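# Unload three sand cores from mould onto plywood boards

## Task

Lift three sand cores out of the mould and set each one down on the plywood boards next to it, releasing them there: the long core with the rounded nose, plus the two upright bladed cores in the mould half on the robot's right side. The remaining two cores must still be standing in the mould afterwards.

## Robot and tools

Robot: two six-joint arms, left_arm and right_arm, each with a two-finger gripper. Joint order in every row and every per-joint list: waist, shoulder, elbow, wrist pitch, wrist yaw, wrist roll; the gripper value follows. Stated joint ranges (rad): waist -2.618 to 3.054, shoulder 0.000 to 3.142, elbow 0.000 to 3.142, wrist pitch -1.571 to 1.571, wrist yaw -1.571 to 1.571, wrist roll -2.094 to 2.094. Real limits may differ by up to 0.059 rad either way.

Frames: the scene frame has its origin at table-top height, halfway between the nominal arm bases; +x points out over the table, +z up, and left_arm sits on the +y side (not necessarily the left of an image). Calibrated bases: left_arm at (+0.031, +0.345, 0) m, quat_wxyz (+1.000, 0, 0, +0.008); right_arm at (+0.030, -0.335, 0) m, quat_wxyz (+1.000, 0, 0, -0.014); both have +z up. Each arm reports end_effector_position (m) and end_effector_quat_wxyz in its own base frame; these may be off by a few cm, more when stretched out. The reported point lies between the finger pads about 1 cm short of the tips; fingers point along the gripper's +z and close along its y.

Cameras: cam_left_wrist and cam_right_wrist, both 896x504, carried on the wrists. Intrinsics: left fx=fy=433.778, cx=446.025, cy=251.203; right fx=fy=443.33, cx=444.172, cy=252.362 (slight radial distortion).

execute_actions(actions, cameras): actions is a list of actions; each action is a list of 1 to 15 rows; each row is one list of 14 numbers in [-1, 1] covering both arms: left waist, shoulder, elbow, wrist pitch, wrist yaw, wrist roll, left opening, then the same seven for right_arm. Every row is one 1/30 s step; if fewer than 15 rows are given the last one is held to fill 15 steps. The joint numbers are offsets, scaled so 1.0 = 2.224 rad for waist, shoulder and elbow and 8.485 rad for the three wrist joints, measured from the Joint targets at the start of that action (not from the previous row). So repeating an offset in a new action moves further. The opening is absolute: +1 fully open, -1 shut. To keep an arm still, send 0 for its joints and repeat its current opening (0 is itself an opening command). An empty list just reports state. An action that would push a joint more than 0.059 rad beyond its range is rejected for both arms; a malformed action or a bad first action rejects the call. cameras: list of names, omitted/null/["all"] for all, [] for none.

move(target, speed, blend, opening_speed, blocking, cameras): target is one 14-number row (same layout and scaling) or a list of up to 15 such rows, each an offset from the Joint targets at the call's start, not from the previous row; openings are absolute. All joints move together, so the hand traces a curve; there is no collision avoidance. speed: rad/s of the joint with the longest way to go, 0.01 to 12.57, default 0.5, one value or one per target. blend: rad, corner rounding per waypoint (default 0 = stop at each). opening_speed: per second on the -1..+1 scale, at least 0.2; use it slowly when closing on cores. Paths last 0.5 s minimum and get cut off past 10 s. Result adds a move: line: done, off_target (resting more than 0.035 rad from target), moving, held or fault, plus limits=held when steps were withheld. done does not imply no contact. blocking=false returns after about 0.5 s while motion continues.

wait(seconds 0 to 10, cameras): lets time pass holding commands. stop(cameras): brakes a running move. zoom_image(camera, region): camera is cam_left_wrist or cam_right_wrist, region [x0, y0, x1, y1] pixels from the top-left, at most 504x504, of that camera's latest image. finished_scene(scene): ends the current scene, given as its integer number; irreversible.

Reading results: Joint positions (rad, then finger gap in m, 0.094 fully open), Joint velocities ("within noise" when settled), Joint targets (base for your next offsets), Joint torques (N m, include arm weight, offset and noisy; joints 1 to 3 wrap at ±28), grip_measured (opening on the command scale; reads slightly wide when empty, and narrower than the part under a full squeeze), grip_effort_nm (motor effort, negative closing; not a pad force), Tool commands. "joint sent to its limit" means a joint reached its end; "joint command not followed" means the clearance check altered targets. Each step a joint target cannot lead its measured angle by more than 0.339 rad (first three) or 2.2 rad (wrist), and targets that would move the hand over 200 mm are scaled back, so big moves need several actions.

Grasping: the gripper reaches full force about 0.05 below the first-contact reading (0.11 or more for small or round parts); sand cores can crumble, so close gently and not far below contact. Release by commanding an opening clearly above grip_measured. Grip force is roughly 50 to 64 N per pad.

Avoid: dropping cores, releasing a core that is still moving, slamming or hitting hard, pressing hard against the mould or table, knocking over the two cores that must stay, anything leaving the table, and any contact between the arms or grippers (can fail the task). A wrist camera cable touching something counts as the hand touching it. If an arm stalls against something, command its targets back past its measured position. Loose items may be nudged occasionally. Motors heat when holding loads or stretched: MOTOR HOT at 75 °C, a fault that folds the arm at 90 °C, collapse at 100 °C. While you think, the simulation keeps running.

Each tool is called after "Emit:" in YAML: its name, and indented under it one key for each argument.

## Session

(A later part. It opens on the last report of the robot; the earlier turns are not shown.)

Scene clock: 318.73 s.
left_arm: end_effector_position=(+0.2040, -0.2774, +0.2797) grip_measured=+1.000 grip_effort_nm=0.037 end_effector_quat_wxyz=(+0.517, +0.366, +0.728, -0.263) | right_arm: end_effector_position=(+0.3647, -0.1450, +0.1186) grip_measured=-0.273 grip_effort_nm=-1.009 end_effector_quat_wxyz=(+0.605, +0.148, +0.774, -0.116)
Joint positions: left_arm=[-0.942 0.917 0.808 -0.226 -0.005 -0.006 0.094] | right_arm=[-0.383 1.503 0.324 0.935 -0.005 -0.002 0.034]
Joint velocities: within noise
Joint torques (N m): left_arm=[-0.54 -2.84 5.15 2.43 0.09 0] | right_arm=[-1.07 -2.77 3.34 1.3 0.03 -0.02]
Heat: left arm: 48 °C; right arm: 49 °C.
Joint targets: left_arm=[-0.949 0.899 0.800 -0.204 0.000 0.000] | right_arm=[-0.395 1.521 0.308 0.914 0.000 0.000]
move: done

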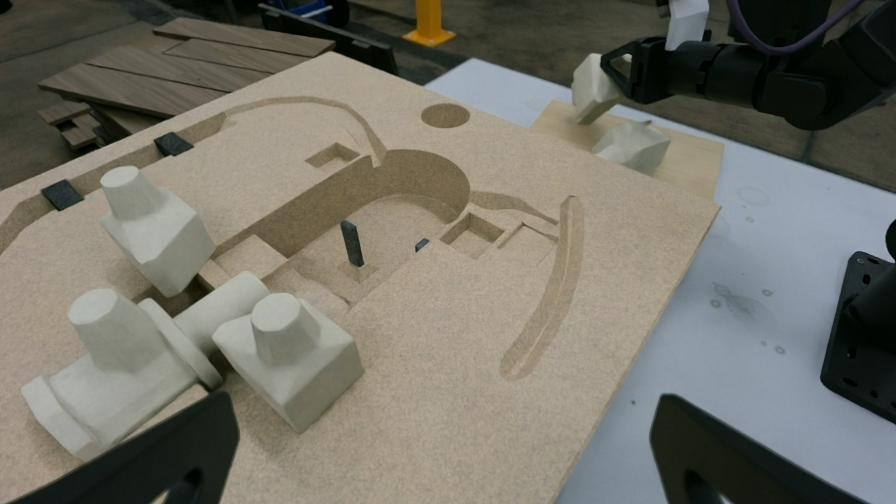

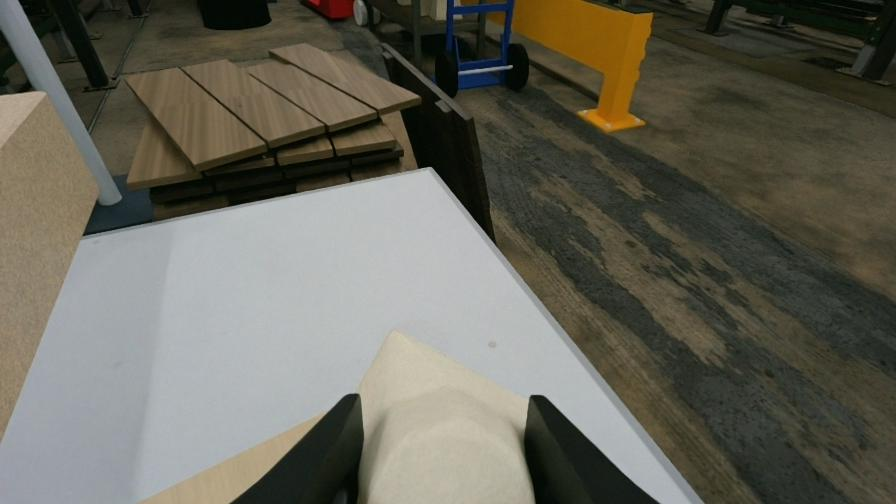

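Emit:
move:
  target: [0,0,0,0,0,0,1,0,0.018,-0.027,0.0118,0,0,-0.55]
  speed: 0.1

Emit:
zoom_image:
  camera: "cam_left_wrist"
  region: [510, 0, 760, 220]

Scene clock: 324.93 s.
left_arm: end_effector_position=(+0.2040, -0.2774, +0.2797) grip_measured=+1.000 grip_effort_nm=0.022 end_effector_quat_wxyz=(+0.517, +0.366, +0.728, -0.263) | right_arm: end_effector_position=(+0.3577, -0.1421, +0.1164) grip_measured=-0.273 grip_effort_nm=-1.004 end_effector_quat_wxyz=(+0.621, +0.145, +0.761, -0.119)
Joint positions: left_arm=[-0.942 0.917 0.808 -0.226 -0.005 -0.006 0.094] | right_arm=[-0.384 1.539 0.268 1.069 -0.006 -0.002 0.034]
Joint velocities: within noise
Joint torques (N m): left_arm=[-0.47 -2.81 5.09 2.42 0.06 -0.01] | right_arm=[-1.06 -2.4 2.67 1.03 0.05 -0.02]
Heat: left arm: 48 °C; right arm: 46 °C.
Joint targets: left_arm=[-0.949 0.899 0.800 -0.204 0.000 0.000] | right_arm=[-0.396 1.561 0.249 1.014 0.000 0.000]
move: off_target (right_arm); right_arm: the wrist pitch is farthest, 0.055 rad from its target

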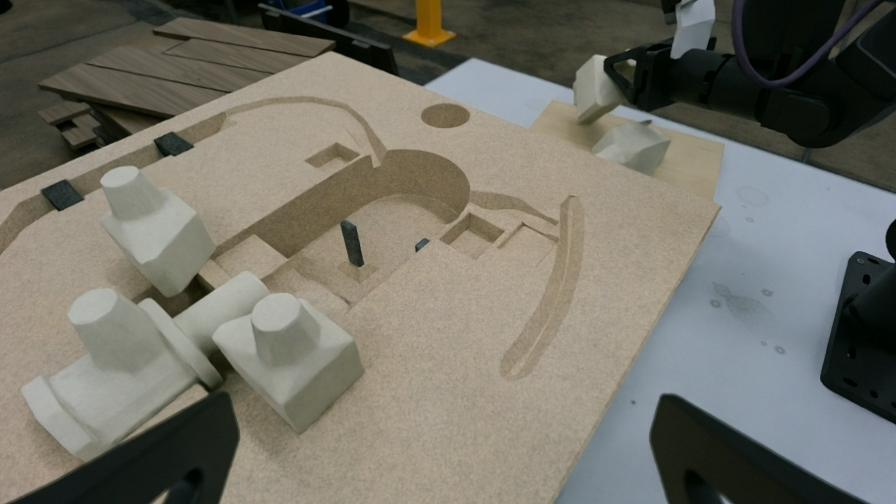

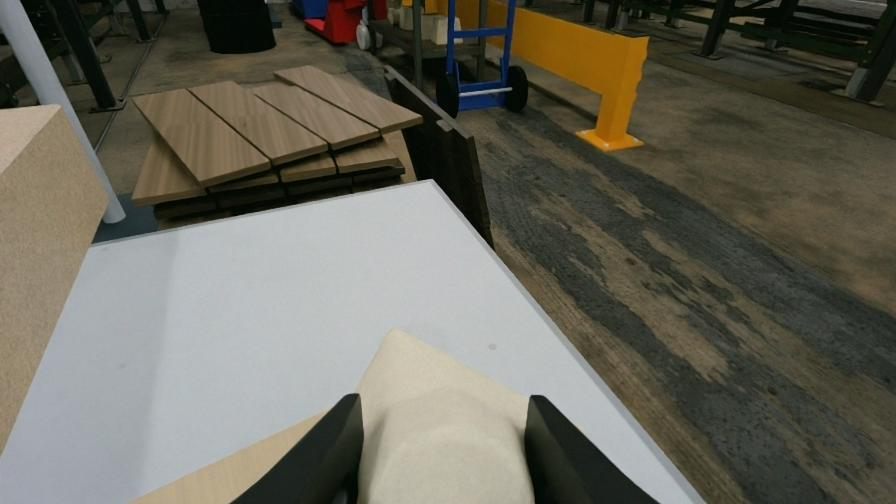

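Scaled by 2.016.

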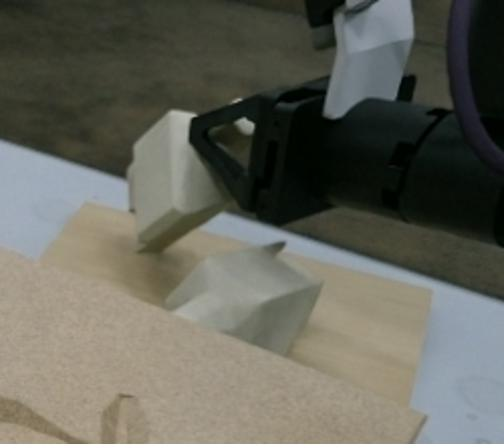

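Emit:
move:
  target: [0,0,0,0,0,0,1,0.004,-0.008,0.007,0.004,0,0,0.3]
  opening_speed: 0.3

Emit:
zoom_image:
  camera: "cam_left_wrist"
  region: [510, 0, 760, 220]

Scene clock: 330.27 s.
left_arm: end_effector_position=(+0.2040, -0.2774, +0.2797) grip_measured=+1.000 grip_effort_nm=0.022 end_effector_quat_wxyz=(+0.517, +0.366, +0.728, -0.263) | right_arm: end_effector_position=(+0.3558, -0.1438, +0.1116) grip_measured=+0.297 grip_effort_nm=0.178 end_effector_quat_wxyz=(+0.613, +0.150, +0.766, -0.122)
Joint positions: left_arm=[-0.942 0.917 0.808 -0.226 -0.005 -0.006 0.094] | right_arm=[-0.384 1.539 0.268 1.05 0.007 -0.002 0.061]
Joint velocities: within noise
Joint torques (N m): left_arm=[-0.49 -2.81 5.19 2.41 0.06 0.03] | right_arm=[-0.35 -3.81 3.86 1.53 -0.08 -0.02]
Heat: left arm: 48 °C; right arm: 45 °C.
Joint targets: left_arm=[-0.949 0.899 0.800 -0.204 0.000 0.000] | right_arm=[-0.387 1.543 0.264 1.048 0.000 0.000]
move: done

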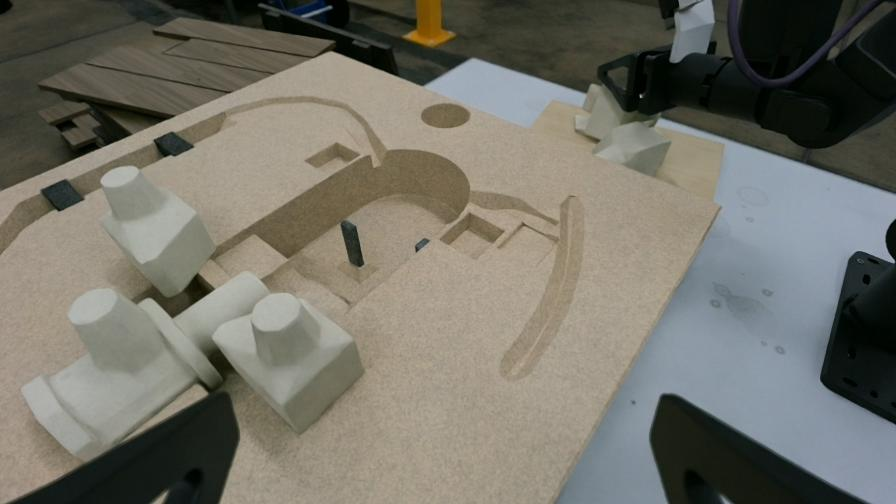

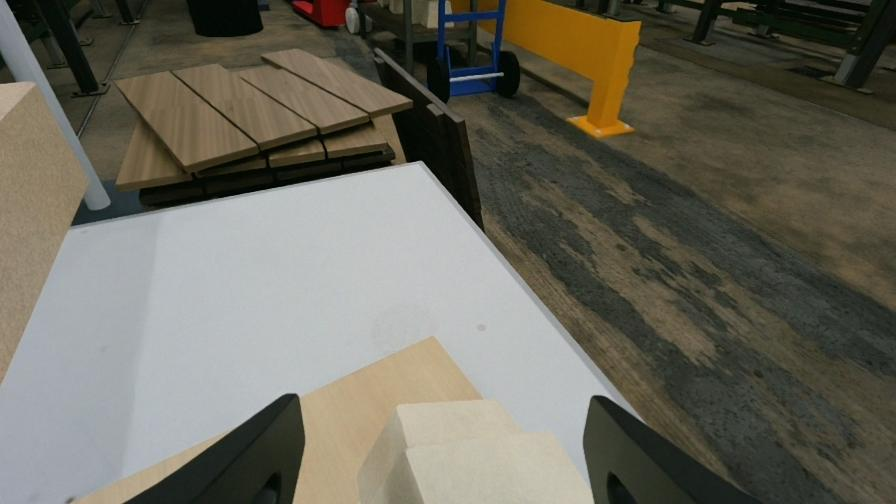

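Scaled by 2.016.

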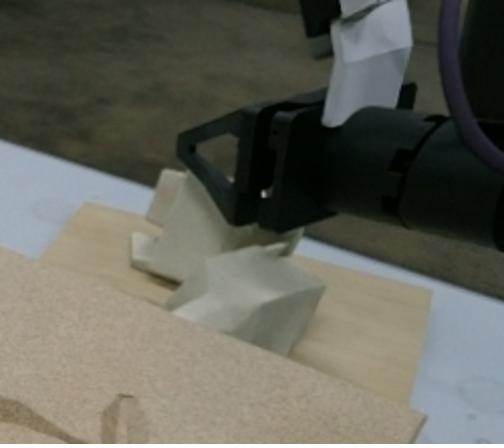

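Emit:
move:
  target:
    - [0,0,0,0,0,0,1,0,0,0.1124,-0.0118,0,0,0.3]
    - [0.185,0.58,0.71,-0.134,0,0,1,0,-0.154,0.331,-0.159,0,0,0.3]
  speed: [0.4,0.8]

Scene clock: 342.77 s.
left_arm: end_effector_position=(+0.4307, -0.2552, +0.2116) grip_measured=+1.000 grip_effort_nm=0.027 end_effector_quat_wxyz=(+0.200, +0.257, +0.944, -0.054) | right_arm: end_effector_position=(+0.3651, -0.1476, +0.2355) grip_measured=+0.297 grip_effort_nm=0.173 end_effector_quat_wxyz=(+0.481, +0.167, +0.855, -0.097)
Joint positions: left_arm=[-0.538 2.175 2.355 -1.334 -0.004 -0.006 0.094] | right_arm=[-0.384 1.219 0.971 -0.296 0.007 -0.002 0.061]
Joint velocities: within noise
Joint torques (N m): left_arm=[-0.01 -9.25 6.75 1.15 0.04 0.02] | right_arm=[-0.28 -5.23 8.76 1.37 -0.08 -0.02]
Heat: left arm: 48 °C; right arm: 45 °C.
Joint targets: left_arm=[-0.538 2.190 2.379 -1.340 -0.001 0.000] | right_arm=[-0.387 1.201 1.000 -0.302 0.000 0.000]
move: done

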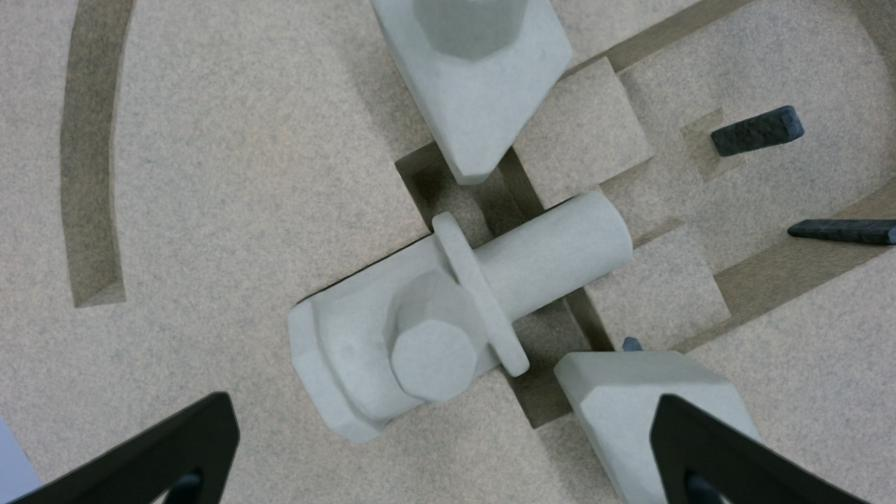

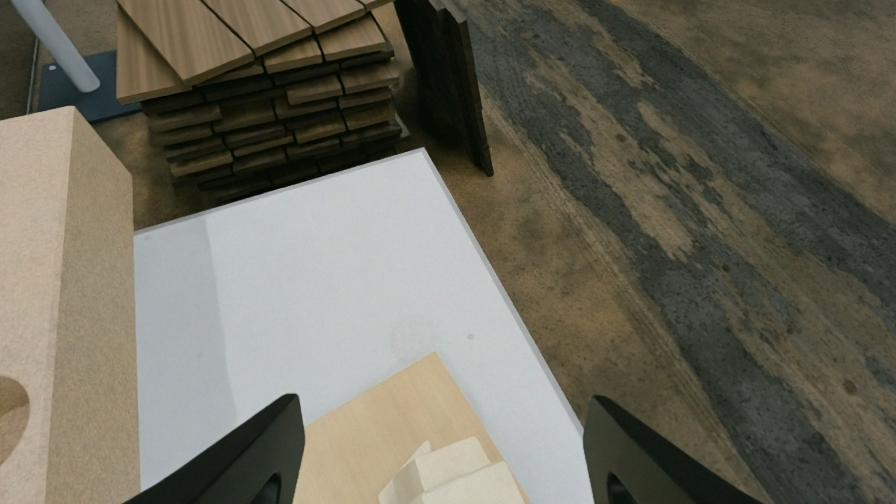

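Emit:
move:
  target:
    - [0.0036,0,0,0,0,0.1179,0.3,0,0,0,0,0,0,0.3]
    - [0.0036,-0.045,-0.177,0.0354,0,0.1179,0.3,0,0,0,0,0,0,0.3]
  speed: [0.8,0.3]
  cameras: ["cam_left_wrist"]

Scene clock: 354.47 s.
left_arm: end_effector_position=(+0.4334, -0.2568, +0.1328) grip_measured=+0.302 grip_effort_nm=-0.081 end_effector_quat_wxyz=(+0.180, +0.681, +0.709, +0.044) | right_arm: end_effector_position=(+0.3650, -0.1475, +0.2352) grip_measured=+0.297 grip_effort_nm=0.173 end_effector_quat_wxyz=(+0.480, +0.167, +0.856, -0.097)
Joint positions: left_arm=[-0.538 2.141 1.993 -1.051 -0.004 0.994 0.061] | right_arm=[-0.384 1.219 0.971 -0.298 0.007 -0.002 0.061]
Joint velocities: within noise
Joint torques (N m): left_arm=[0.7 -14.24 4.45 1.25 0.08 0.02] | right_arm=[-0.28 -5.26 8.75 1.38 -0.08 -0.03]
Heat: left arm: 45 °C; right arm: 45 °C.
Joint targets: left_arm=[-0.530 2.089 1.985 -1.040 -0.001 1.000] | right_arm=[-0.387 1.201 1.000 -0.302 0.000 0.000]
move: off_target (left_arm); left_arm: the shoulder is farthest, 0.051 rad from its target
Images, in order (width x height): cam_left_wrist 896x504.

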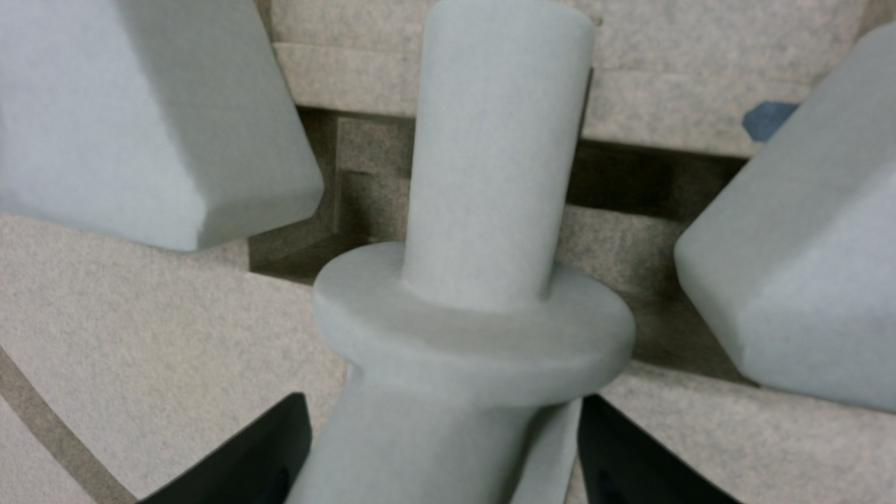

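Emit:
move:
  target: [0.003,0.005,0.03,-0.005,0,0,0.3,0,0,0,0,0,0,0.3]
  speed: 0.2
  cameras: ["cam_left_wrist"]

Emit:
move:
  target: [0,0,0,0,0,0,-0.55,0,0,0,0,0,0,0.3]
  opening_speed: 0.8
  cameras: ["cam_left_wrist"]

Scene clock: 359.43 s.
left_arm: end_effector_position=(+0.4369, -0.2544, +0.1427) grip_measured=+0.302 grip_effort_nm=-0.081 end_effector_quat_wxyz=(+0.185, +0.678, +0.710, +0.046) | right_arm: end_effector_position=(+0.3650, -0.1475, +0.2352) grip_measured=+0.297 grip_effort_nm=0.178 end_effector_quat_wxyz=(+0.480, +0.167, +0.856, -0.097)
Joint positions: left_arm=[-0.531 2.141 2.028 -1.075 -0.004 0.994 0.061] | right_arm=[-0.384 1.219 0.971 -0.298 0.007 -0.002 0.061]
Joint velocities: within noise
Joint torques (N m): left_arm=[0.55 -13.5 7.08 1.09 0.07 0.01] | right_arm=[-0.28 -5.23 8.76 1.37 -0.08 -0.02]
Heat: left arm: 44 °C; right arm: 45 °C.
Joint targets: left_arm=[-0.523 2.101 2.052 -1.082 -0.001 1.000] | right_arm=[-0.387 1.201 1.000 -0.301 0.000 0.000]
move: off_target (left_arm); left_arm: the shoulder is farthest, 0.040 rad from its target
Images, in order (width x height): cam_left_wrist 896x504.

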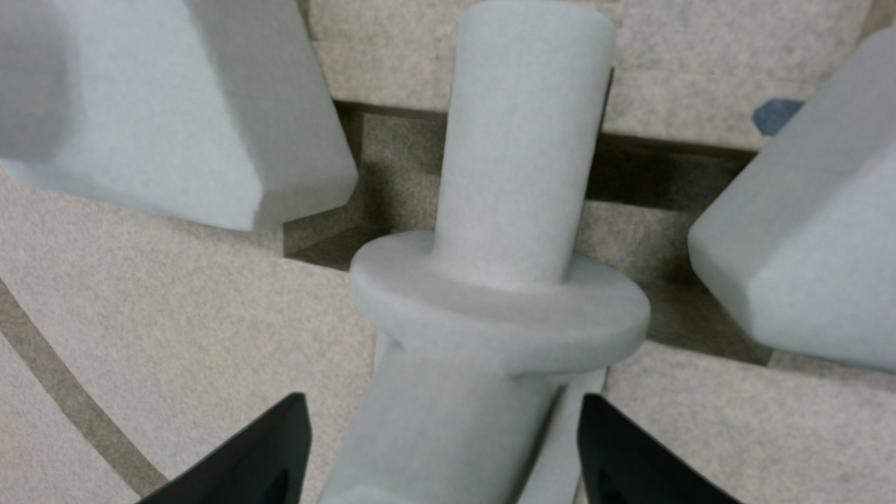

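Scene clock: 360.70 s.
left_arm: end_effector_position=(+0.4353, -0.2536, +0.1421) grip_measured=-0.122 grip_effort_nm=-0.999 end_effector_quat_wxyz=(+0.182, +0.678, +0.711, +0.045) | right_arm: end_effector_position=(+0.3649, -0.1475, +0.2351) grip_measured=+0.297 grip_effort_nm=0.173 end_effector_quat_wxyz=(+0.480, +0.167, +0.856, -0.097)
Joint positions: left_arm=[-0.531 2.141 2.029 -1.083 -0.003 0.994 0.041] | right_arm=[-0.384 1.219 0.971 -0.298 0.007 -0.002 0.061]
Joint velocities: within noise
Joint torques (N m): left_arm=[0.62 -13.44 7.01 1.14 0.09 0.03] | right_arm=[-0.27 -5.23 8.75 1.37 -0.08 -0.02]
Heat: left arm: 44 °C; right arm: 45 °C.
Joint targets: left_arm=[-0.523 2.101 2.052 -1.082 -0.001 1.000] | right_arm=[-0.387 1.201 1.000 -0.302 0.000 0.000]
move: off_target (left_arm); left_arm: the shoulder is farthest, 0.040 rad from its target
Images, in order (width x height): cam_left_wrist 896x504.

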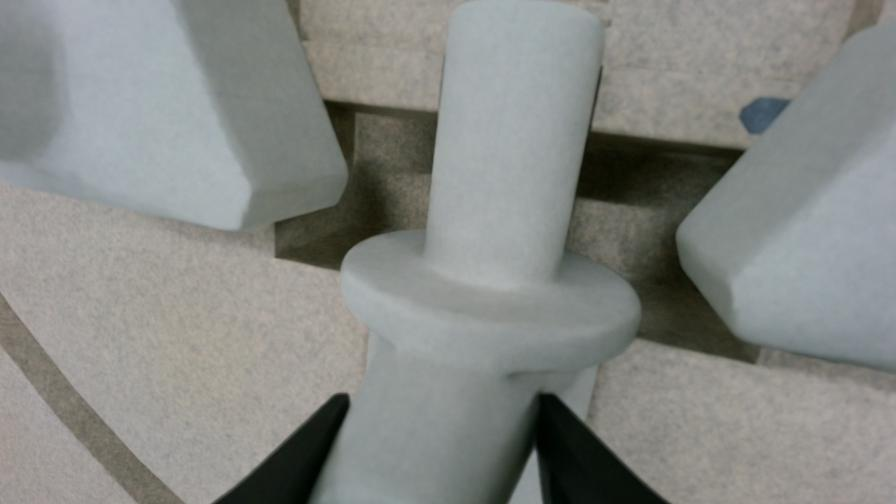

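Emit:
move:
  target:
    - [0,0.031,0.062,-0.0127,0,0,-0.55,0,0,0,0,0,0,0.3]
    - [0,0.0513,0.1407,-0.0275,0,0,-0.55,0,0,0,0,0,0,0.3]
    - [0.18,0.0513,0.1407,-0.0275,0,0,-0.55,0,0,0,0,0,0,0.3]
  speed: [0.25,0.25,0.5]
  blend: 0.02
  cameras: ["cam_left_wrist"]

Emit:
move:
  target:
    - [0.224,-0.3737,-0.341,-0.0042,0,-0.0902,-0.55,0,0,0,0,0,0,0.3]
  speed: 0.6

Scene clock: 380.77 s.
left_arm: end_effector_position=(+0.4835, -0.0838, +0.1834) grip_measured=-0.193 grip_effort_nm=-0.994 end_effector_quat_wxyz=(+0.162, +0.535, +0.829, +0.015) | right_arm: end_effector_position=(+0.3649, -0.1475, +0.2351) grip_measured=+0.297 grip_effort_nm=0.178 end_effector_quat_wxyz=(+0.480, +0.167, +0.856, -0.097)
Joint positions: left_arm=[-0.134 2.221 2.348 -1.389 0.11 0.996 0.038] | right_arm=[-0.384 1.219 0.971 -0.298 0.007 -0.002 0.061]
Joint velocities: within noise
Joint torques (N m): left_arm=[0.83 -10.93 5.96 1.81 -1.15 0.01] | right_arm=[-0.29 -5.24 8.76 1.38 -0.08 -0.02]
Heat: left arm: 41 °C; right arm: 45 °C.
Joint targets: left_arm=[-0.123 2.215 2.365 -1.316 0.000 1.000] | right_arm=[-0.387 1.201 1.000 -0.302 0.000 0.000]
move: off_target (left_arm); left_arm: the wrist yaw is farthest, 0.111 rad from its target
Images, in order (width x height): cam_left_wrist 896x504.

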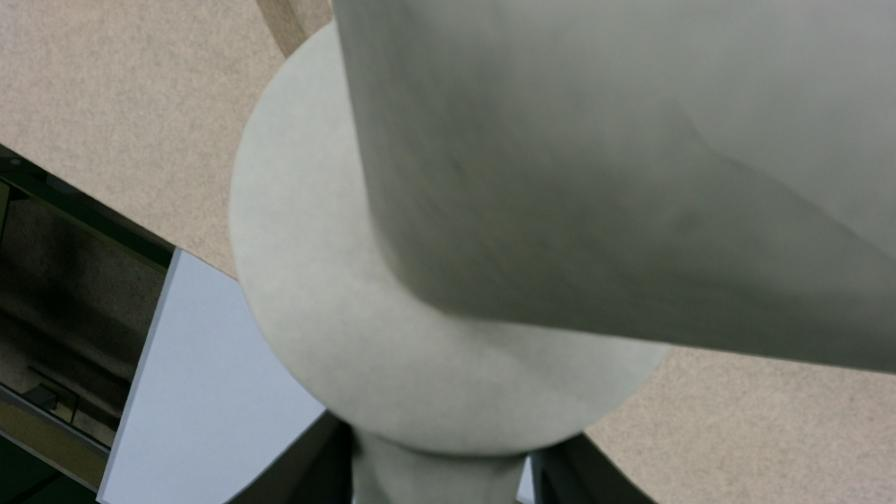

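Scene clock: 382.97 s.
left_arm: end_effector_position=(+0.2681, +0.1088, +0.2417) grip_measured=-0.194 grip_effort_nm=-1.004 end_effector_quat_wxyz=(+0.142, -0.064, +0.986, +0.054) | right_arm: end_effector_position=(+0.3649, -0.1475, +0.2351) grip_measured=+0.297 grip_effort_nm=0.168 end_effector_quat_wxyz=(+0.480, +0.167, +0.856, -0.097)
Joint positions: left_arm=[0.372 1.43 1.592 -1.429 -0.017 0.244 0.038] | right_arm=[-0.384 1.219 0.971 -0.298 0.007 -0.002 0.061]
Joint velocities: within noise
Joint torques (N m): left_arm=[0.35 -7.8 5.75 1.87 0.2 -0.18] | right_arm=[-0.28 -5.23 8.75 1.38 -0.07 -0.02]
Heat: left arm: 41 °C; right arm: 44 °C.
Joint targets: left_arm=[0.375 1.384 1.607 -1.351 0.000 0.235] | right_arm=[-0.387 1.201 1.000 -0.301 0.000 0.000]
move: off_target (left_arm); left_arm: the wrist pitch is farthest, 0.078 rad from its target

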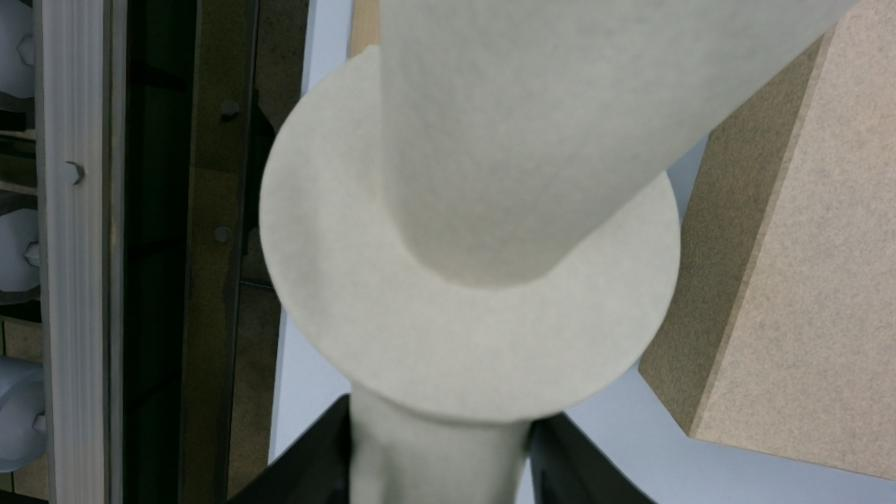

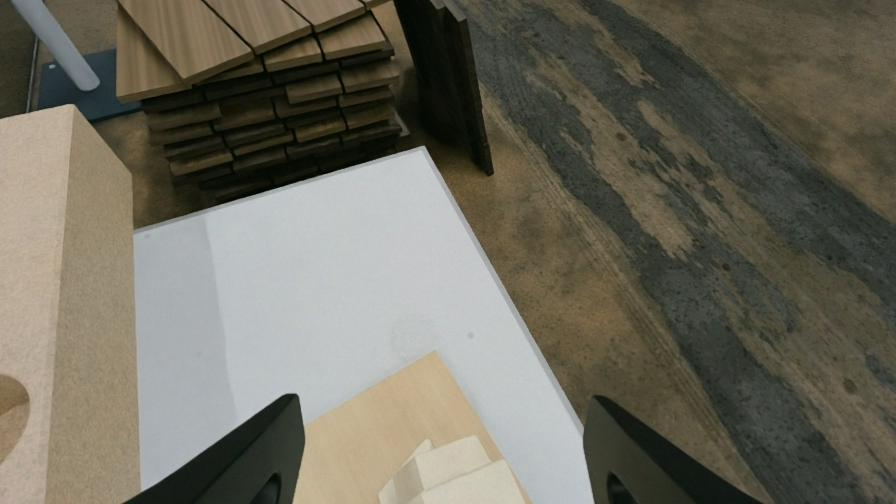

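Emit:
move:
  target: [0,-0.024,-0.166,0.0354,0,0,-0.55,0,0,0,0,0,0,0.3]
  speed: 0.2
  cameras: ["cam_left_wrist"]

Scene clock: 389.93 s.
left_arm: end_effector_position=(+0.2702, +0.1094, +0.1568) grip_measured=-0.194 grip_effort_nm=-0.994 end_effector_quat_wxyz=(+0.128, -0.065, +0.989, +0.049) | right_arm: end_effector_position=(+0.3649, -0.1475, +0.2350) grip_measured=+0.297 grip_effort_nm=0.178 end_effector_quat_wxyz=(+0.480, +0.167, +0.856, -0.097)
Joint positions: left_arm=[0.372 1.391 1.221 -1.127 -0.016 0.243 0.038] | right_arm=[-0.384 1.219 0.971 -0.298 0.007 -0.002 0.061]
Joint velocities: within noise
Joint torques (N m): left_arm=[0.4 -8.94 6.31 1.79 0.21 -0.16] | right_arm=[-0.29 -5.23 8.75 1.38 -0.07 -0.02]
Heat: left arm: 42 °C; right arm: 44 °C.
Joint targets: left_arm=[0.375 1.330 1.238 -1.051 0.000 0.234] | right_arm=[-0.387 1.201 1.000 -0.302 0.000 0.000]
move: off_target (left_arm); left_arm: the wrist pitch is farthest, 0.077 rad from its target
Images, in order (width x height): cam_left_wrist 896x504.

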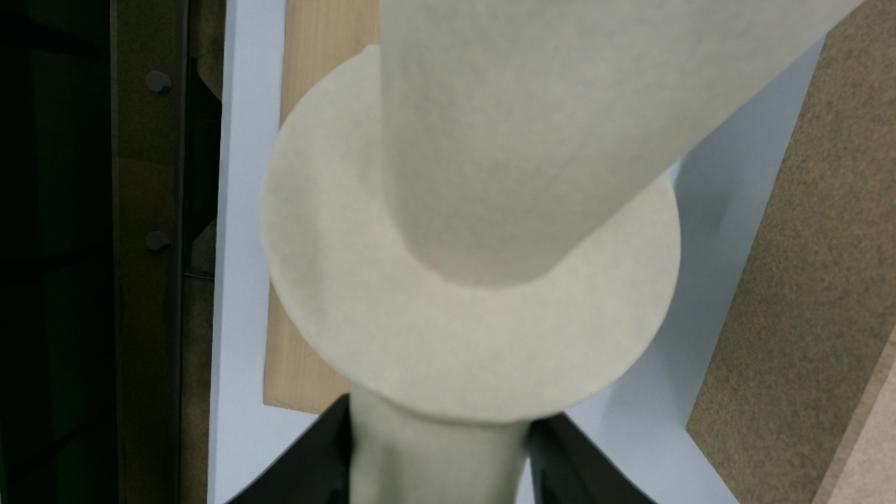

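Emit:
move:
  target:
    - [-0.009,0.036,-0.03,0.0165,0,0,-0.55,0,0,0,0,0,0,0.3]
    - [-0.009,0.039,-0.075,0.0283,0,0,-0.55,0,0,0,0,0,0,0.3]
  speed: [0.25,0.12]
  cameras: ["cam_left_wrist"]

Scene clock: 397.97 s.
left_arm: end_effector_position=(+0.2862, +0.1124, +0.1122) grip_measured=-0.194 grip_effort_nm=-0.994 end_effector_quat_wxyz=(+0.145, -0.061, +0.986, +0.052) | right_arm: end_effector_position=(+0.3649, -0.1475, +0.2350) grip_measured=+0.297 grip_effort_nm=0.178 end_effector_quat_wxyz=(+0.480, +0.167, +0.856, -0.097)
Joint positions: left_arm=[0.364 1.425 1.061 -0.898 -0.013 0.243 0.038] | right_arm=[-0.384 1.219 0.971 -0.298 0.007 -0.002 0.061]
Joint velocities: within noise
Joint torques (N m): left_arm=[-0.57 -5.03 5.61 1.97 0.16 -0.16] | right_arm=[-0.29 -5.22 8.77 1.38 -0.08 -0.03]
Heat: left arm: 42 °C; right arm: 44 °C.
Joint targets: left_arm=[0.356 1.417 1.070 -0.811 0.000 0.235] | right_arm=[-0.387 1.201 1.000 -0.302 0.000 0.000]
move: off_target (left_arm); left_arm: the wrist pitch is farthest, 0.087 rad from its target
Images, in order (width x height): cam_left_wrist 896x504.

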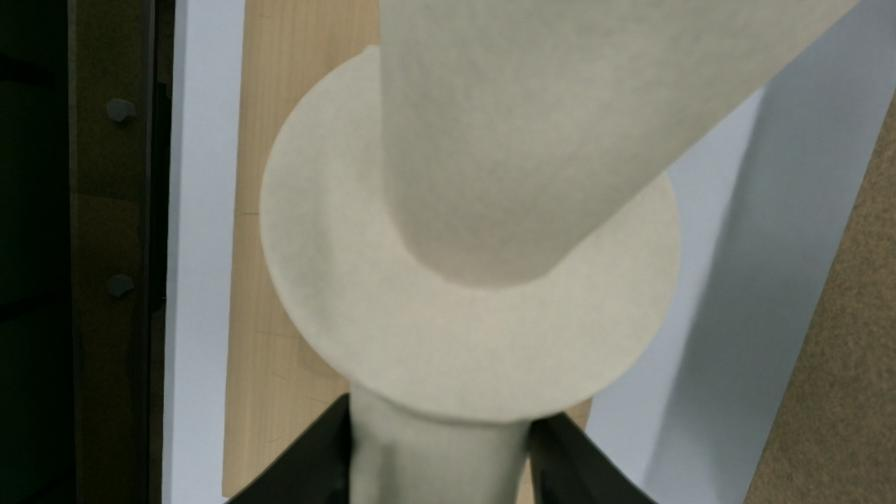

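Emit:
move:
  target: [0,0.002,-0.03,0.01,0,0,-0.55,0,0,0,0,0,0,0.3]
  speed: 0.12
  cameras: ["cam_left_wrist"]

Emit:
move:
  target: [0,0,0.015,-0.003,0,0,0.3,0,0,0,0,0,0,0.3]
  opening_speed: 0.3
  cameras: ["cam_left_wrist"]

Scene clock: 401.37 s.
left_arm: end_effector_position=(+0.2951, +0.1136, +0.1065) grip_measured=-0.194 grip_effort_nm=-0.994 end_effector_quat_wxyz=(+0.171, -0.060, +0.982, +0.054) | right_arm: end_effector_position=(+0.3649, -0.1475, +0.2350) grip_measured=+0.297 grip_effort_nm=0.178 end_effector_quat_wxyz=(+0.480, +0.167, +0.856, -0.097)
Joint positions: left_arm=[0.364 1.417 1.015 -0.807 -0.001 0.242 0.038] | right_arm=[-0.384 1.219 0.971 -0.298 0.007 -0.002 0.061]
Joint velocities: within noise
Joint torques (N m): left_arm=[-0.57 -4.19 4.18 2 0.04 -0.14] | right_arm=[-0.28 -5.24 8.77 1.38 -0.07 -0.02]
Heat: left arm: 42 °C; right arm: 44 °C.
Joint targets: left_arm=[0.356 1.421 1.004 -0.726 0.000 0.235] | right_arm=[-0.387 1.201 1.000 -0.302 0.000 0.000]
move: off_target (left_arm); left_arm: the wrist pitch is farthest, 0.081 rad from its target
Images, in order (width x height): cam_left_wrist 896x504.

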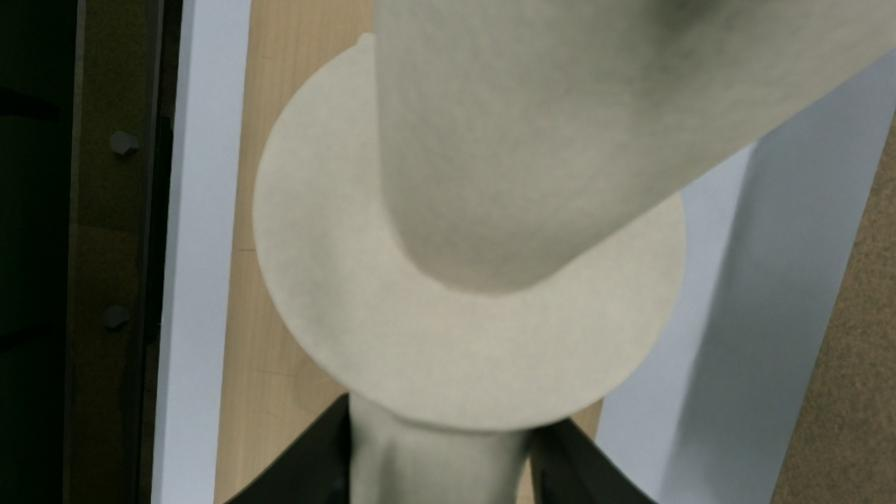

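Scene clock: 404.43 s.
left_arm: end_effector_position=(+0.2981, +0.1170, +0.1081) grip_measured=+0.298 grip_effort_nm=0.129 end_effector_quat_wxyz=(+0.178, -0.063, +0.980, +0.062) | right_arm: end_effector_position=(+0.3649, -0.1475, +0.2350) grip_measured=+0.297 grip_effort_nm=0.173 end_effector_quat_wxyz=(+0.480, +0.167, +0.856, -0.097)
Joint positions: left_arm=[0.363 1.417 1.015 -0.79 -0.014 0.237 0.061] | right_arm=[-0.384 1.219 0.971 -0.298 0.007 -0.002 0.061]
Joint velocities: within noise
Joint torques (N m): left_arm=[-0.57 -4.34 6.91 1.57 0.19 -0.09] | right_arm=[-0.31 -5.23 8.75 1.38 -0.07 -0.02]
Heat: left arm: 42 °C; right arm: 44 °C.
Joint targets: left_arm=[0.355 1.421 1.037 -0.752 -0.001 0.234] | right_arm=[-0.387 1.201 1.000 -0.302 0.000 0.000]
move: off_target (left_arm); left_arm: the wrist pitch is farthest, 0.038 rad from its target
Images, in order (width x height): cam_left_wrist 896x504.

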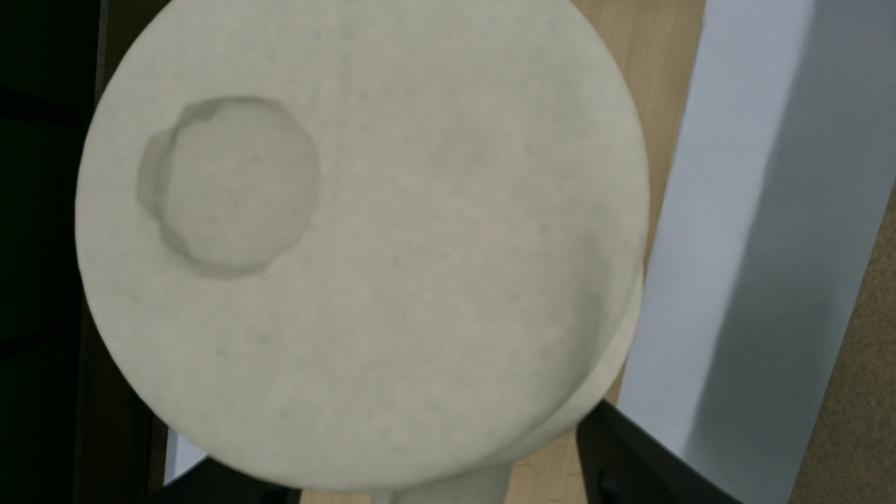

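Emit:
move:
  target:
    - [0,0,0,0,0,0,0.8,0,0,0,0,0,0,0.3]
    - [0,-0.03,0.15,-0.04,0,0,0.8,0,0,0,0,0,0,0.3]
    - [0,-0.03,0.35,-0.04,0,0,0.8,0,0,0,0,0,0,0.3]
  opening_speed: 0.5

Scene clock: 410.33 s.
left_arm: end_effector_position=(+0.3369, +0.1308, +0.3806) grip_measured=+0.798 grip_effort_nm=0.134 end_effector_quat_wxyz=(+0.418, -0.059, +0.897, +0.134) | right_arm: end_effector_position=(+0.3649, -0.1475, +0.2350) grip_measured=+0.297 grip_effort_nm=0.173 end_effector_quat_wxyz=(+0.480, +0.167, +0.856, -0.097)
Joint positions: left_arm=[0.363 1.37 1.797 -1.089 -0.01 0.237 0.084] | right_arm=[-0.384 1.219 0.971 -0.298 0.007 -0.002 0.061]
Joint velocities: within noise
Joint torques (N m): left_arm=[-0.47 -4.78 6.13 1.92 0.12 -0.1] | right_arm=[-0.28 -5.23 8.76 1.39 -0.07 -0.01]
Heat: left arm: 41 °C; right arm: 44 °C.
Joint targets: left_arm=[0.355 1.355 1.816 -1.091 0.000 0.234] | right_arm=[-0.387 1.201 1.000 -0.301 0.000 0.000]
move: done

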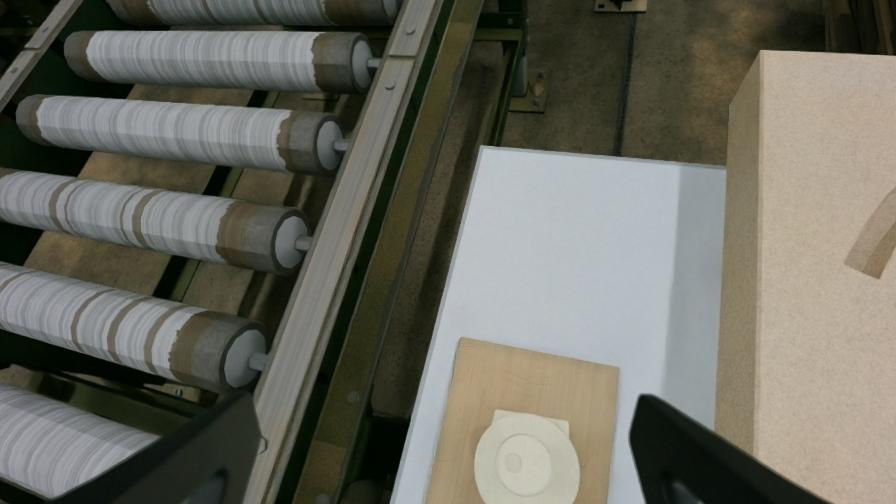

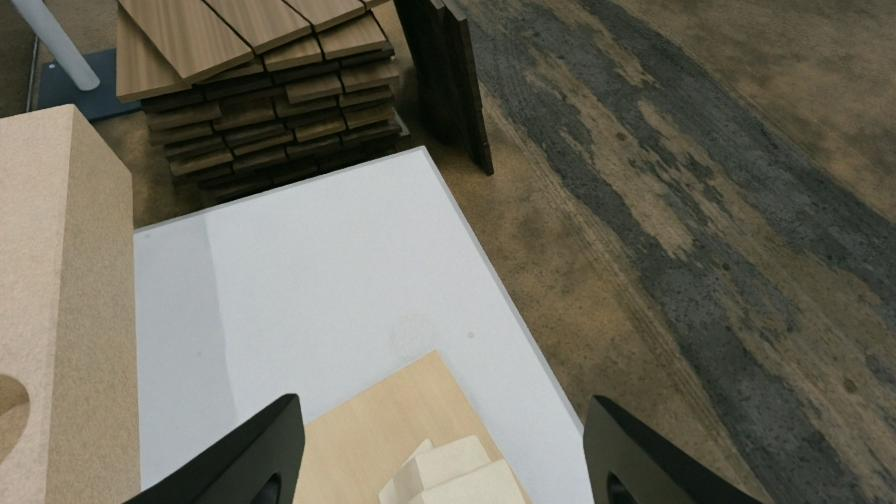

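Practice is complete; ending this scene to get feedback.

Emit:
finished_scene:
  scene: 1

The scene is finished: the task was done.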